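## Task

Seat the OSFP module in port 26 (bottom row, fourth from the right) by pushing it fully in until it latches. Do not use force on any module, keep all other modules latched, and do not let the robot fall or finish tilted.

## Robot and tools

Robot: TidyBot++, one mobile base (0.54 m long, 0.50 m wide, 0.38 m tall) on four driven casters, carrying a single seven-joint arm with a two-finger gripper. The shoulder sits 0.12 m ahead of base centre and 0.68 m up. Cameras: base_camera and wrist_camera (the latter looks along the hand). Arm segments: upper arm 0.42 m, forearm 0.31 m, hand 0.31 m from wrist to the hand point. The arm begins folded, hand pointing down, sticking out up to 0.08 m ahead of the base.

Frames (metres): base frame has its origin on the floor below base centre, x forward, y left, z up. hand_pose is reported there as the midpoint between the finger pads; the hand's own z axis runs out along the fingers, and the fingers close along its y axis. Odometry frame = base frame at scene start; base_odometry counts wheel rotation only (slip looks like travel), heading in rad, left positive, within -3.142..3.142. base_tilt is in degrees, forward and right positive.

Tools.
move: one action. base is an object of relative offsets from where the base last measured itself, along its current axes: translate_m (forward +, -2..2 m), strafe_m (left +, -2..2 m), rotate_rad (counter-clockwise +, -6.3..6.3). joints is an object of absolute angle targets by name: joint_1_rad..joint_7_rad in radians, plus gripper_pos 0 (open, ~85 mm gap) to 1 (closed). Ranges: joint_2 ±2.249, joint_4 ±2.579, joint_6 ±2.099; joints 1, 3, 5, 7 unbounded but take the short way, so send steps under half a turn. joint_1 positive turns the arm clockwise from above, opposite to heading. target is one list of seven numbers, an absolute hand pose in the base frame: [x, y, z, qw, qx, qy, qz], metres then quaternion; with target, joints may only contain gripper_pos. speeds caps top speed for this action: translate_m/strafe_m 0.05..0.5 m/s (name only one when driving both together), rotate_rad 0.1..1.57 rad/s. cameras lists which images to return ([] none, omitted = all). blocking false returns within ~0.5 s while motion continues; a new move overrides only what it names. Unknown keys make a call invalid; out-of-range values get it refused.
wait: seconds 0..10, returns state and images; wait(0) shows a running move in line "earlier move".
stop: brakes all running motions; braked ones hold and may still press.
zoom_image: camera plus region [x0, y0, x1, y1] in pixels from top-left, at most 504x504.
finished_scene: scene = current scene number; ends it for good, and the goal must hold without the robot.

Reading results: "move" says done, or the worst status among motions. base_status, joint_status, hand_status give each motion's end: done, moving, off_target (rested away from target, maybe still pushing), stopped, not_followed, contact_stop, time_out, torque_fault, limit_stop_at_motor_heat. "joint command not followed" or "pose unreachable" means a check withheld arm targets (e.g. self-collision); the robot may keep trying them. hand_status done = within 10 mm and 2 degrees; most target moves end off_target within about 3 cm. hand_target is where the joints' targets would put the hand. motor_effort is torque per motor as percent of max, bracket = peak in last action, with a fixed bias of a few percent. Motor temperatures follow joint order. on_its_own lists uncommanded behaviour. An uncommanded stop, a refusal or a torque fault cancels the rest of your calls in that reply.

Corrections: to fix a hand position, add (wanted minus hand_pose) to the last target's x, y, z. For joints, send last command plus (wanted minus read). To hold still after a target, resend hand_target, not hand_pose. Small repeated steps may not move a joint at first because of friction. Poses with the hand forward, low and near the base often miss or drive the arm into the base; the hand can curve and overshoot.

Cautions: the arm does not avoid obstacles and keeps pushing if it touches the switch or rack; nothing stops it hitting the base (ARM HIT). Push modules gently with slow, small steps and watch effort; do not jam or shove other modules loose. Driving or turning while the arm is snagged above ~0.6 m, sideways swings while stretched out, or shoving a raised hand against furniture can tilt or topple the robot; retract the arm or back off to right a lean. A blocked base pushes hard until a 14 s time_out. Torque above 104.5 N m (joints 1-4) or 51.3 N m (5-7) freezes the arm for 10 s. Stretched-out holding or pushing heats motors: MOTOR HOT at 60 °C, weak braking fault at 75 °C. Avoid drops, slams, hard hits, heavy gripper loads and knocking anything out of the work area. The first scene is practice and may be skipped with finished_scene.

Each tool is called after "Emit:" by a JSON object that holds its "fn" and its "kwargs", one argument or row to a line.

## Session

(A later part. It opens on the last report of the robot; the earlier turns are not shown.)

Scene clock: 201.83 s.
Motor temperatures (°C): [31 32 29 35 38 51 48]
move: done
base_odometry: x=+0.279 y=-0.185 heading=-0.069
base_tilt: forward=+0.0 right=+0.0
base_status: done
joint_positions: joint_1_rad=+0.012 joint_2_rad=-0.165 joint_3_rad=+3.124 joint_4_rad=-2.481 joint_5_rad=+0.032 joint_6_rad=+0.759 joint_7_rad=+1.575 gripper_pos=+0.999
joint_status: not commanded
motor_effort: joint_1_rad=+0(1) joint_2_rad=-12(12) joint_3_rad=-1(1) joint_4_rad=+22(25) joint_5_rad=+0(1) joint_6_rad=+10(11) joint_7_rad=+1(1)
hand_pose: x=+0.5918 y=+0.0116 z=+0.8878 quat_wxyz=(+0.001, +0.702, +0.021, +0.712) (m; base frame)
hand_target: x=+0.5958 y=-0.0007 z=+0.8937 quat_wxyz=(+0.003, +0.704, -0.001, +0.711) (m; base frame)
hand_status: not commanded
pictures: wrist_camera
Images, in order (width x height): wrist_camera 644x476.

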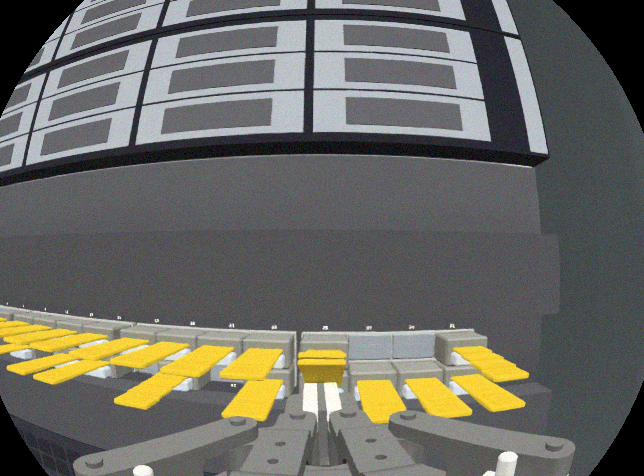

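Emit:
{"fn": "move", "kwargs": {
  "base": {"translate_m":0.006},
  "speeds": {"translate_m":0.05},
  "cameras": []
}}

Emit:
{"fn": "move", "kwargs": {
  "base": {"translate_m":0.006},
  "speeds": {"translate_m":0.05},
  "cameras": ["wrist_camera"]
}}

Emit:
{"fn": "zoom_image", "kwargs": {
  "camera": "wrist_camera",
  "region": [260, 320, 400, 420]
}}

Scene clock: 208.27 s.
Motor temperatures (°C): [31 32 29 35 38 51 48]
move: done
base_odometry: x=+0.285 y=-0.186 heading=-0.069
base_tilt: forward=+0.0 right=-0.1
base_status: done
joint_positions: joint_1_rad=+0.012 joint_2_rad=-0.174 joint_3_rad=+3.124 joint_4_rad=-2.486 joint_5_rad=+0.032 joint_6_rad=+0.758 joint_7_rad=+1.575 gripper_pos=+0.999
joint_status: not commanded
motor_effort: joint_1_rad=+0(1) joint_2_rad=-10(12) joint_3_rad=+0(1) joint_4_rad=+25(27) joint_5_rad=+0(1) joint_6_rad=+10(11) joint_7_rad=+0(1)
hand_pose: x=+0.5890 y=+0.0116 z=+0.8888 quat_wxyz=(+0.001, +0.701, +0.021, +0.713) (m; base frame)
hand_target: x=+0.5958 y=-0.0007 z=+0.8937 quat_wxyz=(+0.003, +0.704, -0.001, +0.711) (m; base frame)
hand_status: not commanded
pictures: none
No camera images: "cameras" was empty.

Scene clock: 208.93 s.
Motor temperatures (°C): [31 32 29 35 38 51 48]
move: done
base_odometry: x=+0.290 y=-0.186 heading=-0.069
base_tilt: forward=-0.1 right=+0.0
base_status: done
joint_positions: joint_1_rad=+0.012 joint_2_rad=-0.186 joint_3_rad=+3.124 joint_4_rad=-2.496 joint_5_rad=+0.032 joint_6_rad=+0.756 joint_7_rad=+1.575 gripper_pos=+0.999
joint_status: not commanded
motor_effort: joint_1_rad=+0(2) joint_2_rad=-7(10) joint_3_rad=+0(1) joint_4_rad=+26(32) joint_5_rad=+0(1) joint_6_rad=+10(12) joint_7_rad=+0(2)
hand_pose: x=+0.5844 y=+0.0116 z=+0.8890 quat_wxyz=(+0.001, +0.701, +0.021, +0.713) (m; base frame)
hand_target: x=+0.5958 y=-0.0007 z=+0.8937 quat_wxyz=(+0.003, +0.704, -0.001, +0.711) (m; base frame)
hand_status: not commanded
pictures: wrist_camera
Images, in order (width x height): wrist_camera 644x476.

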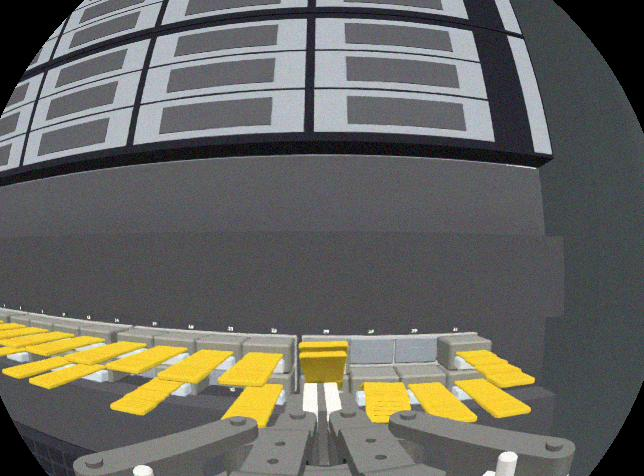

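Scaled by 3.600.

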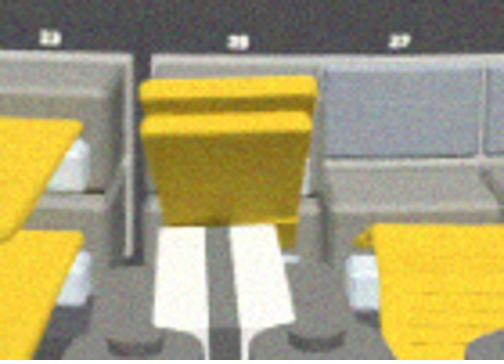

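Emit:
{"fn": "move", "kwargs": {
  "base": {"translate_m":-0.075},
  "speeds": {"translate_m":0.1},
  "cameras": []
}}

Emit:
{"fn": "move", "kwargs": {
  "joints": {"joint_2_rad":-0.1,"joint_4_rad":-2.515,"joint_6_rad":0.855},
  "cameras": ["wrist_camera"]
}}

Emit:
{"fn": "zoom_image", "kwargs": {
  "camera": "wrist_camera",
  "region": [270, 270, 370, 350]
}}

Scene clock: 219.97 s.
Motor temperatures (°C): [31 32 29 35 38 51 48]
move: done
base_odometry: x=+0.215 y=-0.181 heading=-0.069
base_tilt: forward=+0.0 right=-0.1
base_status: done
joint_positions: joint_1_rad=+0.012 joint_2_rad=-0.169 joint_3_rad=+3.124 joint_4_rad=-2.479 joint_5_rad=+0.032 joint_6_rad=+0.756 joint_7_rad=+1.575 gripper_pos=+0.999
joint_status: not commanded
motor_effort: joint_1_rad=+0(1) joint_2_rad=-11(13) joint_3_rad=+0(1) joint_4_rad=+19(25) joint_5_rad=-1(1) joint_6_rad=+8(10) joint_7_rad=+1(2)
hand_pose: x=+0.5915 y=+0.0116 z=+0.8895 quat_wxyz=(+0.001, +0.701, +0.021, +0.713) (m; base frame)
hand_target: x=+0.5958 y=-0.0007 z=+0.8937 quat_wxyz=(+0.003, +0.704, -0.001, +0.711) (m; base frame)
hand_status: not commanded
pictures: none
No camera images: "cameras" was empty.

Scene clock: 220.80 s.
Motor temperatures (°C): [31 32 29 35 38 51 48]
move: done
base_odometry: x=+0.215 y=-0.181 heading=-0.069
base_tilt: forward=+0.0 right=-0.1
base_status: not commanded
joint_positions: joint_1_rad=+0.012 joint_2_rad=-0.102 joint_3_rad=+3.124 joint_4_rad=-2.504 joint_5_rad=+0.032 joint_6_rad=+0.832 joint_7_rad=+1.575 gripper_pos=+0.999
joint_status: all done
motor_effort: joint_1_rad=+0(1) joint_2_rad=-12(15) joint_3_rad=-1(1) joint_4_rad=+19(21) joint_5_rad=+0(1) joint_6_rad=+8(9) joint_7_rad=+1(2)
hand_pose: x=+0.5991 y=+0.0119 z=+0.8684 quat_wxyz=(-0.001, +0.707, +0.020, +0.707) (m; base frame)
hand_target: x=+0.5969 y=-0.0010 z=+0.8689 quat_wxyz=(+0.002, +0.703, -0.002, +0.711) (m; base frame)
hand_status: not commanded
pictures: wrist_camera
Images, in order (width x height): wrist_camera 644x476.

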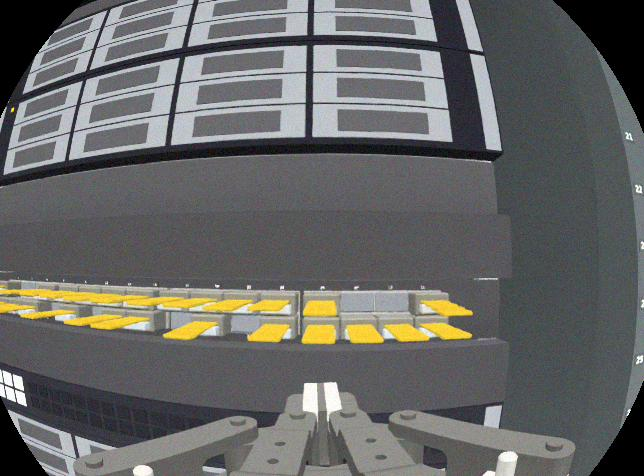

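Scaled by 5.040.

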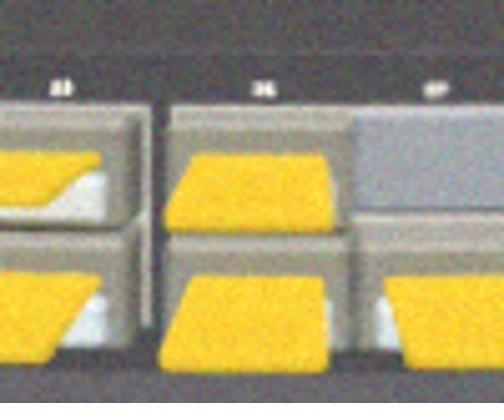

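Emit:
{"fn": "move", "kwargs": {
  "base": {"translate_m":0.023},
  "speeds": {"translate_m":0.1},
  "cameras": []
}}

Emit:
{"fn": "move", "kwargs": {
  "joints": {"joint_2_rad":-0.172,"joint_4_rad":-2.456,"joint_6_rad":0.723},
  "cameras": ["wrist_camera"]
}}

Emit:
{"fn": "zoom_image", "kwargs": {
  "camera": "wrist_camera",
  "region": [260, 320, 400, 420]
}}

Scene clock: 229.27 s.
Motor temperatures (°C): [31 32 29 35 38 51 48]
move: done
base_odometry: x=+0.238 y=-0.182 heading=-0.069
base_tilt: forward=-0.1 right=+0.0
base_status: done
joint_positions: joint_1_rad=+0.012 joint_2_rad=-0.094 joint_3_rad=+3.124 joint_4_rad=-2.504 joint_5_rad=+0.032 joint_6_rad=+0.832 joint_7_rad=+1.575 gripper_pos=+0.999
joint_status: not commanded
motor_effort: joint_1_rad=+0(1) joint_2_rad=-12(15) joint_3_rad=-1(1) joint_4_rad=+18(20) joint_5_rad=+0(1) joint_6_rad=+8(9) joint_7_rad=+2(2)
hand_pose: x=+0.6004 y=+0.0119 z=+0.8647 quat_wxyz=(-0.001, +0.709, +0.020, +0.705) (m; base frame)
hand_target: x=+0.5969 y=-0.0010 z=+0.8689 quat_wxyz=(+0.002, +0.703, -0.002, +0.711) (m; base frame)
hand_status: not commanded
pictures: none
No camera images: "cameras" was empty.

Scene clock: 230.10 s.
Motor temperatures (°C): [31 32 29 35 38 51 48]
move: done
base_odometry: x=+0.238 y=-0.182 heading=-0.069
base_tilt: forward=-0.1 right=+0.0
base_status: not commanded
joint_positions: joint_1_rad=+0.012 joint_2_rad=-0.164 joint_3_rad=+3.124 joint_4_rad=-2.478 joint_5_rad=+0.032 joint_6_rad=+0.759 joint_7_rad=+1.575 gripper_pos=+0.999
joint_status: all done
motor_effort: joint_1_rad=+0(1) joint_2_rad=-11(14) joint_3_rad=+0(1) joint_4_rad=+18(21) joint_5_rad=+0(1) joint_6_rad=+8(10) joint_7_rad=+1(1)
hand_pose: x=+0.5928 y=+0.0116 z=+0.8888 quat_wxyz=(+0.001, +0.701, +0.021, +0.712) (m; base frame)
hand_target: x=+0.5958 y=-0.0007 z=+0.8937 quat_wxyz=(+0.003, +0.704, -0.001, +0.711) (m; base frame)
hand_status: not commanded
pictures: wrist_camera
Images, in order (width x height): wrist_camera 644x476.

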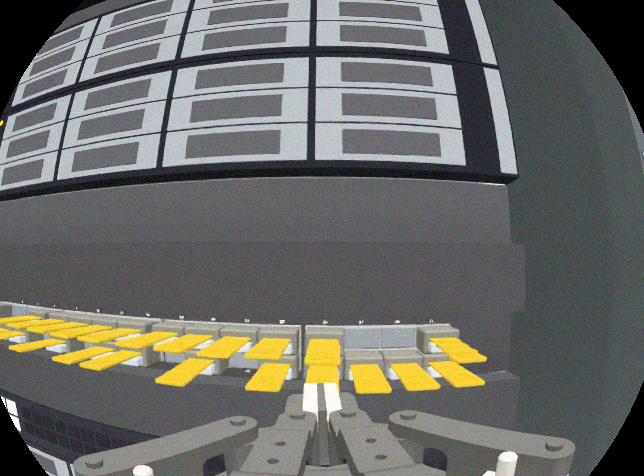

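Scaled by 3.600.

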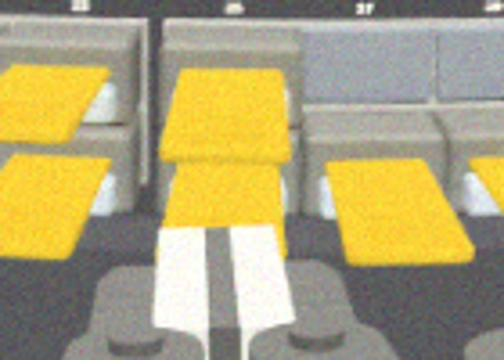

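Emit:
{"fn": "move", "kwargs": {
  "base": {"translate_m":-0.01},
  "speeds": {"translate_m":0.1},
  "joints": {"joint_2_rad":-0.1,"joint_4_rad":-2.515,"joint_6_rad":0.855},
  "cameras": []
}}

Emit:
{"fn": "move", "kwargs": {
  "base": {"translate_m":0.027},
  "speeds": {"translate_m":0.1},
  "cameras": ["wrist_camera"]
}}

Emit:
{"fn": "zoom_image", "kwargs": {
  "camera": "wrist_camera",
  "region": [260, 300, 400, 400]
}}

Emit:
{"fn": "move", "kwargs": {
  "joints": {"joint_2_rad":-0.172,"joint_4_rad":-2.456,"joint_6_rad":0.723},
  "cameras": ["wrist_camera"]
}}

Emit:
{"fn": "zoom_image", "kwargs": {
  "camera": "wrist_camera",
  "region": [260, 320, 400, 420]
}}

Scene clock: 242.07 s.
Motor temperatures (°C): [31 32 29 35 38 51 48]
move: done
base_odometry: x=+0.228 y=-0.182 heading=-0.069
base_tilt: forward=+0.0 right=+0.0
base_status: done
joint_positions: joint_1_rad=+0.012 joint_2_rad=-0.103 joint_3_rad=+3.124 joint_4_rad=-2.505 joint_5_rad=+0.032 joint_6_rad=+0.833 joint_7_rad=+1.575 gripper_pos=+0.999
joint_status: all done
motor_effort: joint_1_rad=+0(1) joint_2_rad=-12(14) joint_3_rad=+0(1) joint_4_rad=+18(20) joint_5_rad=+0(1) joint_6_rad=+8(9) joint_7_rad=+0(2)
hand_pose: x=+0.5986 y=+0.0119 z=+0.8685 quat_wxyz=(-0.001, +0.706, +0.020, +0.708) (m; base frame)
hand_target: x=+0.5969 y=-0.0010 z=+0.8688 quat_wxyz=(+0.002, +0.703, -0.002, +0.711) (m; base frame)
hand_status: not commanded
pictures: none
No camera images: "cameras" was empty.

Scene clock: 242.90 s.
Motor temperatures (°C): [31 32 29 35 38 51 48]
move: done
base_odometry: x=+0.255 y=-0.183 heading=-0.069
base_tilt: forward=+0.0 right=+0.0
base_status: done
joint_positions: joint_1_rad=+0.012 joint_2_rad=-0.096 joint_3_rad=+3.124 joint_4_rad=-2.505 joint_5_rad=+0.032 joint_6_rad=+0.834 joint_7_rad=+1.575 gripper_pos=+0.999
joint_status: not commanded
motor_effort: joint_1_rad=+0(1) joint_2_rad=-12(15) joint_3_rad=-1(1) joint_4_rad=+18(20) joint_5_rad=+0(1) joint_6_rad=+7(9) joint_7_rad=+1(1)
hand_pose: x=+0.5998 y=+0.0119 z=+0.8652 quat_wxyz=(-0.001, +0.709, +0.020, +0.705) (m; base frame)
hand_target: x=+0.5969 y=-0.0010 z=+0.8688 quat_wxyz=(+0.002, +0.703, -0.002, +0.711) (m; base frame)
hand_status: not commanded
pictures: wrist_camera
Images, in order (width x height): wrist_camera 644x476.

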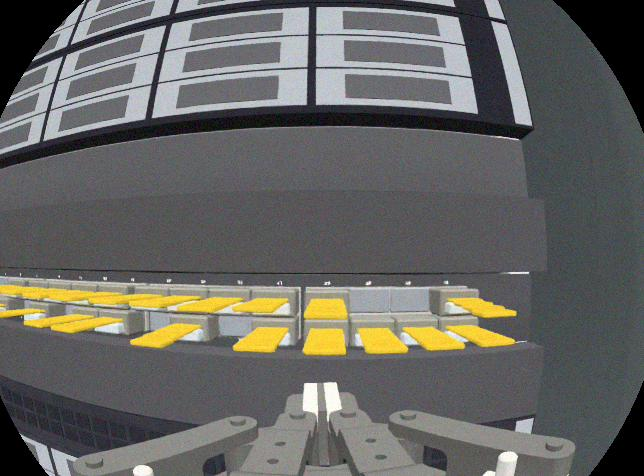

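Scaled by 3.600.

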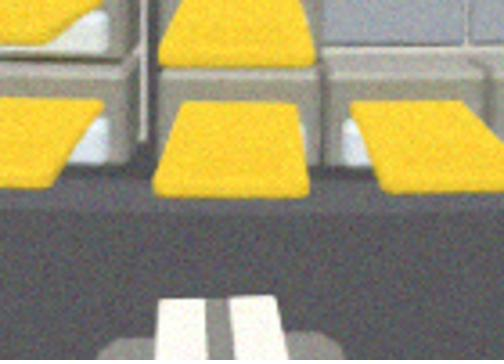

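Scene clock: 243.73 s.
Motor temperatures (°C): [31 32 29 35 38 51 48]
move: done
base_odometry: x=+0.255 y=-0.183 heading=-0.069
base_tilt: forward=+0.0 right=+0.0
base_status: not commanded
joint_positions: joint_1_rad=+0.012 joint_2_rad=-0.163 joint_3_rad=+3.124 joint_4_rad=-2.478 joint_5_rad=+0.032 joint_6_rad=+0.759 joint_7_rad=+1.575 gripper_pos=+0.999
joint_status: all done
motor_effort: joint_1_rad=+0(1) joint_2_rad=-11(14) joint_3_rad=-1(1) joint_4_rad=+20(20) joint_5_rad=+0(1) joint_6_rad=+8(10) joint_7_rad=+1(2)
hand_pose: x=+0.5928 y=+0.0116 z=+0.8886 quat_wxyz=(+0.001, +0.702, +0.021, +0.712) (m; base frame)
hand_target: x=+0.5958 y=-0.0007 z=+0.8937 quat_wxyz=(+0.003, +0.704, -0.001, +0.711) (m; base frame)
hand_status: not commanded
pictures: wrist_camera
Images, in order (width x height): wrist_camera 644x476.

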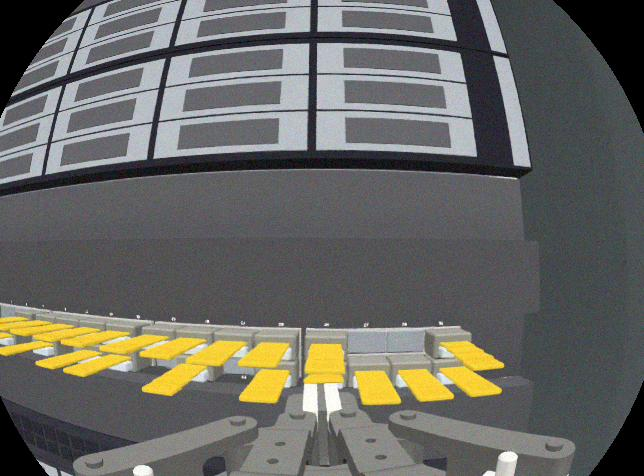

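Scaled by 3.600.

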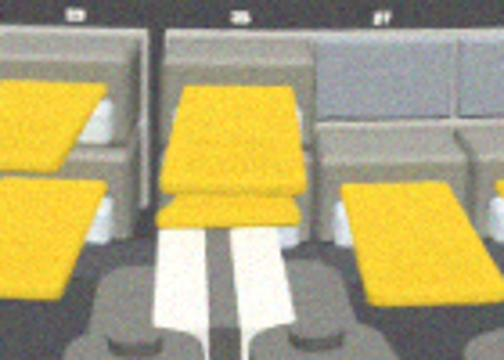

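Emit:
{"fn": "move", "kwargs": {
  "base": {"translate_m":0.028,"strafe_m":-0.002},
  "speeds": {"translate_m":0.05},
  "cameras": ["wrist_camera"]
}}

Emit:
{"fn": "zoom_image", "kwargs": {
  "camera": "wrist_camera",
  "region": [260, 320, 400, 420]
}}

Emit:
{"fn": "move", "kwargs": {
  "base": {"translate_m":0.009},
  "speeds": {"translate_m":0.05},
  "cameras": []
}}

Emit:
{"fn": "move", "kwargs": {
  "base": {"translate_m":0.006},
  "speeds": {"translate_m":0.05},
  "cameras": ["wrist_camera"]
}}

Emit:
{"fn": "zoom_image", "kwargs": {
  "camera": "wrist_camera",
  "region": [260, 320, 400, 420]
}}

Scene clock: 254.53 s.
Motor temperatures (°C): [31 32 29 35 38 51 48]
move: done
base_odometry: x=+0.283 y=-0.187 heading=-0.069
base_tilt: forward=+0.1 right=+0.0
base_status: done
joint_positions: joint_1_rad=+0.012 joint_2_rad=-0.166 joint_3_rad=+3.124 joint_4_rad=-2.479 joint_5_rad=+0.032 joint_6_rad=+0.759 joint_7_rad=+1.575 gripper_pos=+0.999
joint_status: not commanded
motor_effort: joint_1_rad=+0(1) joint_2_rad=-10(11) joint_3_rad=+0(1) joint_4_rad=+23(26) joint_5_rad=-1(1) joint_6_rad=+9(11) joint_7_rad=+1(1)
hand_pose: x=+0.5919 y=+0.0116 z=+0.8891 quat_wxyz=(+0.001, +0.701, +0.021, +0.713) (m; base frame)
hand_target: x=+0.5958 y=-0.0007 z=+0.8937 quat_wxyz=(+0.003, +0.704, -0.001, +0.711) (m; base frame)
hand_status: not commanded
pictures: wrist_camera
Images, in order (width x height): wrist_camera 644x476.

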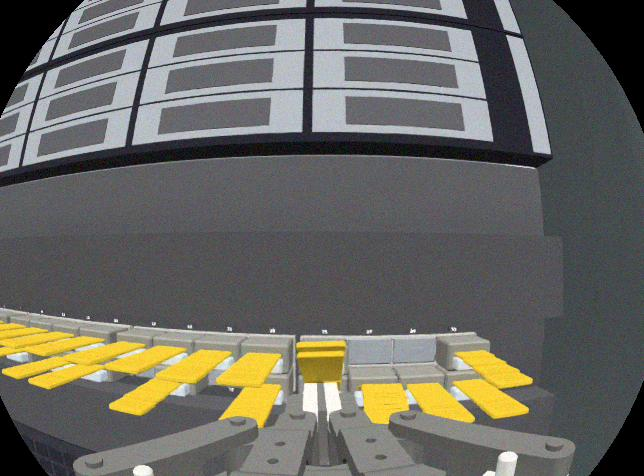

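Scaled by 3.600.

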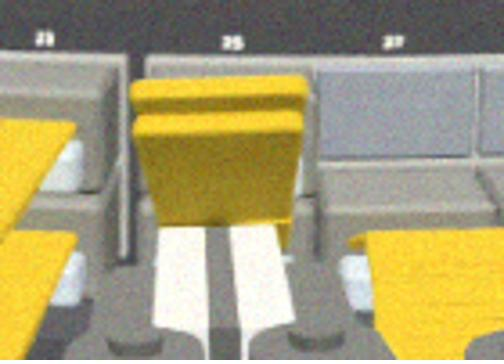

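Scene clock: 255.20 s.
Motor temperatures (°C): [31 32 29 35 38 51 48]
move: done
base_odometry: x=+0.292 y=-0.187 heading=-0.068
base_tilt: forward=+0.0 right=+0.0
base_status: done
joint_positions: joint_1_rad=+0.012 joint_2_rad=-0.188 joint_3_rad=+3.124 joint_4_rad=-2.498 joint_5_rad=+0.032 joint_6_rad=+0.758 joint_7_rad=+1.575 gripper_pos=+0.999
joint_status: not commanded
motor_effort: joint_1_rad=+1(1) joint_2_rad=-6(10) joint_3_rad=+1(1) joint_4_rad=+27(31) joint_5_rad=+0(2) joint_6_rad=+9(11) joint_7_rad=+0(2)
hand_pose: x=+0.5836 y=+0.0116 z=+0.8892 quat_wxyz=(+0.001, +0.700, +0.021, +0.714) (m; base frame)
hand_target: x=+0.5958 y=-0.0007 z=+0.8937 quat_wxyz=(+0.003, +0.704, -0.001, +0.711) (m; base frame)
hand_status: not commanded
pictures: none
No camera images: "cameras" was empty.

Scene clock: 255.87 s.
Motor temperatures (°C): [31 32 29 35 38 51 48]
move: done
base_odometry: x=+0.298 y=-0.188 heading=-0.068
base_tilt: forward=+0.0 right=+0.0
base_status: done
joint_positions: joint_1_rad=+0.012 joint_2_rad=-0.203 joint_3_rad=+3.124 joint_4_rad=-2.509 joint_5_rad=+0.032 joint_6_rad=+0.757 joint_7_rad=+1.575 gripper_pos=+0.999
joint_status: not commanded
motor_effort: joint_1_rad=+0(1) joint_2_rad=-4(8) joint_3_rad=+1(1) joint_4_rad=+29(35) joint_5_rad=+0(1) joint_6_rad=+9(12) joint_7_rad=+0(2)
hand_pose: x=+0.5782 y=+0.0116 z=+0.8892 quat_wxyz=(+0.001, +0.700, +0.021, +0.714) (m; base frame)
hand_target: x=+0.5958 y=-0.0007 z=+0.8937 quat_wxyz=(+0.003, +0.704, -0.001, +0.711) (m; base frame)
hand_status: not commanded
pictures: wrist_camera
Images, in order (width x height): wrist_camera 644x476.

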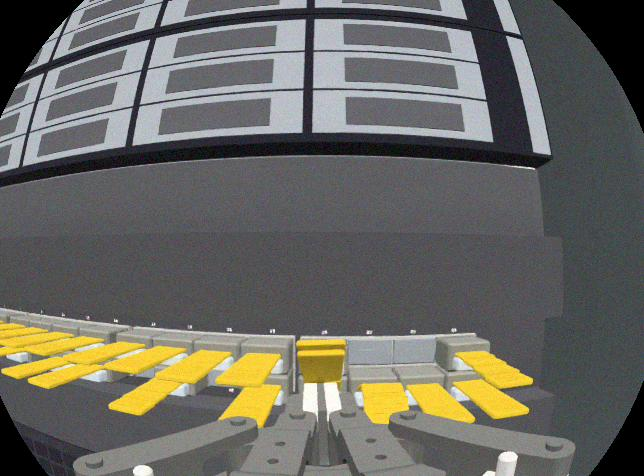

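Scaled by 3.600.

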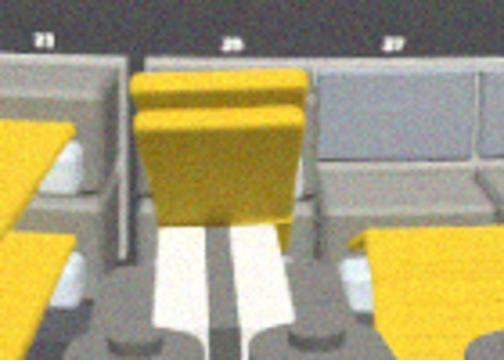

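Emit:
{"fn": "move", "kwargs": {
  "base": {"translate_m":0.007},
  "speeds": {"translate_m":0.05},
  "cameras": []
}}

Emit:
{"fn": "move", "kwargs": {
  "base": {"translate_m":-0.09},
  "speeds": {"translate_m":0.1},
  "cameras": []
}}

Emit:
{"fn": "move", "kwargs": {
  "joints": {"joint_2_rad":-0.1,"joint_4_rad":-2.515,"joint_6_rad":0.855},
  "cameras": ["wrist_camera"]
}}

Emit:
{"fn": "zoom_image", "kwargs": {
  "camera": "wrist_camera",
  "region": [290, 280, 350, 350]
}}

Emit:
{"fn": "zoom_image", "kwargs": {
  "camera": "wrist_camera",
  "region": [250, 280, 390, 350]
}}

Scene clock: 265.87 s.
Motor temperatures (°C): [31 32 29 35 38 51 48]
move: done
base_odometry: x=+0.304 y=-0.188 heading=-0.068
base_tilt: forward=-0.1 right=-0.1
base_status: done
joint_positions: joint_1_rad=+0.012 joint_2_rad=-0.219 joint_3_rad=+3.124 joint_4_rad=-2.523 joint_5_rad=+0.032 joint_6_rad=+0.756 joint_7_rad=+1.575 gripper_pos=+0.999
joint_status: not commanded
motor_effort: joint_1_rad=+0(1) joint_2_rad=+0(6) joint_3_rad=+0(1) joint_4_rad=+31(36) joint_5_rad=-1(1) joint_6_rad=+9(11) joint_7_rad=+0(1)
hand_pose: x=+0.5720 y=+0.0116 z=+0.8890 quat_wxyz=(+0.001, +0.699, +0.021, +0.715) (m; base frame)
hand_target: x=+0.5958 y=-0.0007 z=+0.8937 quat_wxyz=(+0.003, +0.704, -0.001, +0.711) (m; base frame)
hand_status: not commanded
pictures: none
No camera images: "cameras" was empty.

Scene clock: 267.33 s.
Motor temperatures (°C): [31 32 29 35 38 51 48]
move: done
base_odometry: x=+0.215 y=-0.182 heading=-0.068
base_tilt: forward=+0.0 right=+0.0
base_status: done
joint_positions: joint_1_rad=+0.012 joint_2_rad=-0.171 joint_3_rad=+3.124 joint_4_rad=-2.483 joint_5_rad=+0.032 joint_6_rad=+0.756 joint_7_rad=+1.575 gripper_pos=+0.999
joint_status: not commanded
motor_effort: joint_1_rad=-1(1) joint_2_rad=-11(12) joint_3_rad=+0(1) joint_4_rad=+20(31) joint_5_rad=+0(1) joint_6_rad=+8(10) joint_7_rad=+1(2)
hand_pose: x=+0.5902 y=+0.0116 z=+0.8886 quat_wxyz=(+0.001, +0.702, +0.021, +0.712) (m; base frame)
hand_target: x=+0.5958 y=-0.0007 z=+0.8937 quat_wxyz=(+0.003, +0.704, -0.001, +0.711) (m; base frame)
hand_status: not commanded
pictures: none
No camera images: "cameras" was empty.

Scene clock: 268.17 s.
Motor temperatures (°C): [31 32 29 35 38 51 48]
move: done
base_odometry: x=+0.215 y=-0.182 heading=-0.068
base_tilt: forward=+0.0 right=+0.0
base_status: not commanded
joint_positions: joint_1_rad=+0.012 joint_2_rad=-0.102 joint_3_rad=+3.124 joint_4_rad=-2.504 joint_5_rad=+0.032 joint_6_rad=+0.832 joint_7_rad=+1.575 gripper_pos=+0.999
joint_status: all done
motor_effort: joint_1_rad=+0(1) joint_2_rad=-12(14) joint_3_rad=-1(1) joint_4_rad=+19(20) joint_5_rad=+0(1) joint_6_rad=+8(10) joint_7_rad=+1(2)
hand_pose: x=+0.5989 y=+0.0119 z=+0.8681 quat_wxyz=(-0.001, +0.707, +0.020, +0.707) (m; base frame)
hand_target: x=+0.5969 y=-0.0010 z=+0.8689 quat_wxyz=(+0.002, +0.703, -0.002, +0.711) (m; base frame)
hand_status: not commanded
pictures: wrist_camera
Images, in order (width x height): wrist_camera 644x476.

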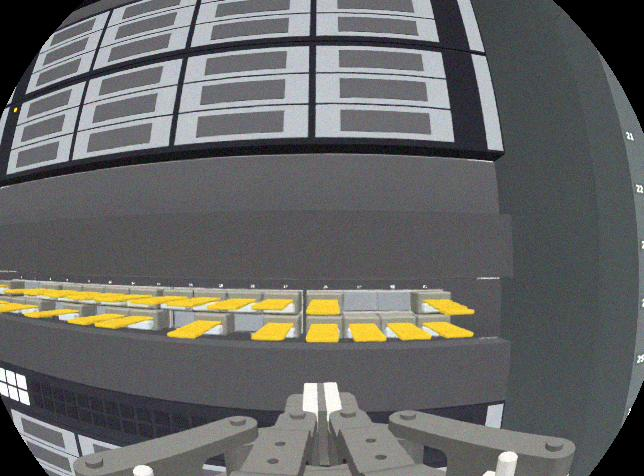

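Scaled by 7.200.

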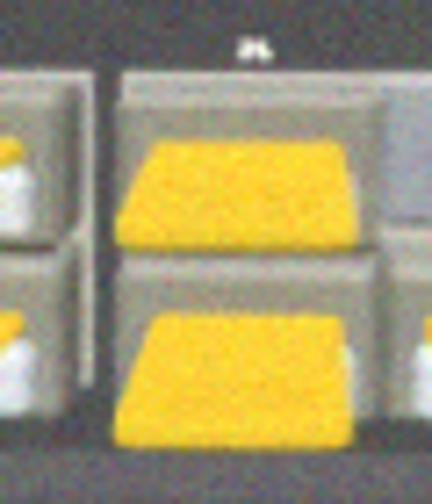

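Scaled by 3.600.

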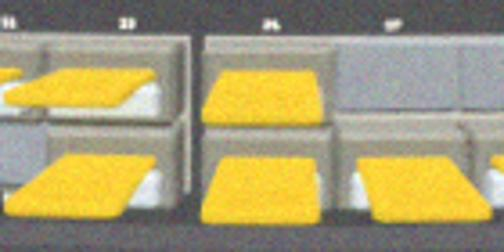

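Emit:
{"fn": "zoom_image", "kwargs": {
  "camera": "wrist_camera",
  "region": [275, 305, 325, 345]
}}

Emit:
{"fn": "zoom_image", "kwargs": {
  "camera": "wrist_camera",
  "region": [320, 305, 370, 345]
}}

Scaled by 10.080.

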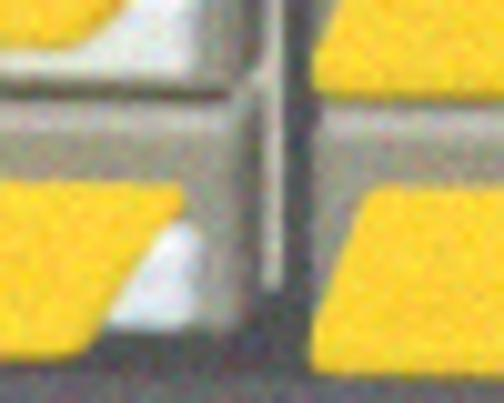

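Scaled by 10.080.

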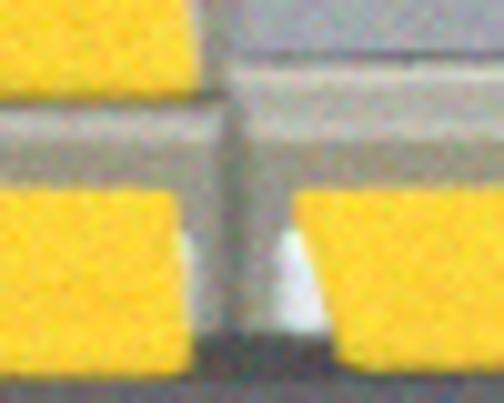

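Emit:
{"fn": "finished_scene", "kwargs": {
  "scene": 3
}}

The scene is finished: the task was done.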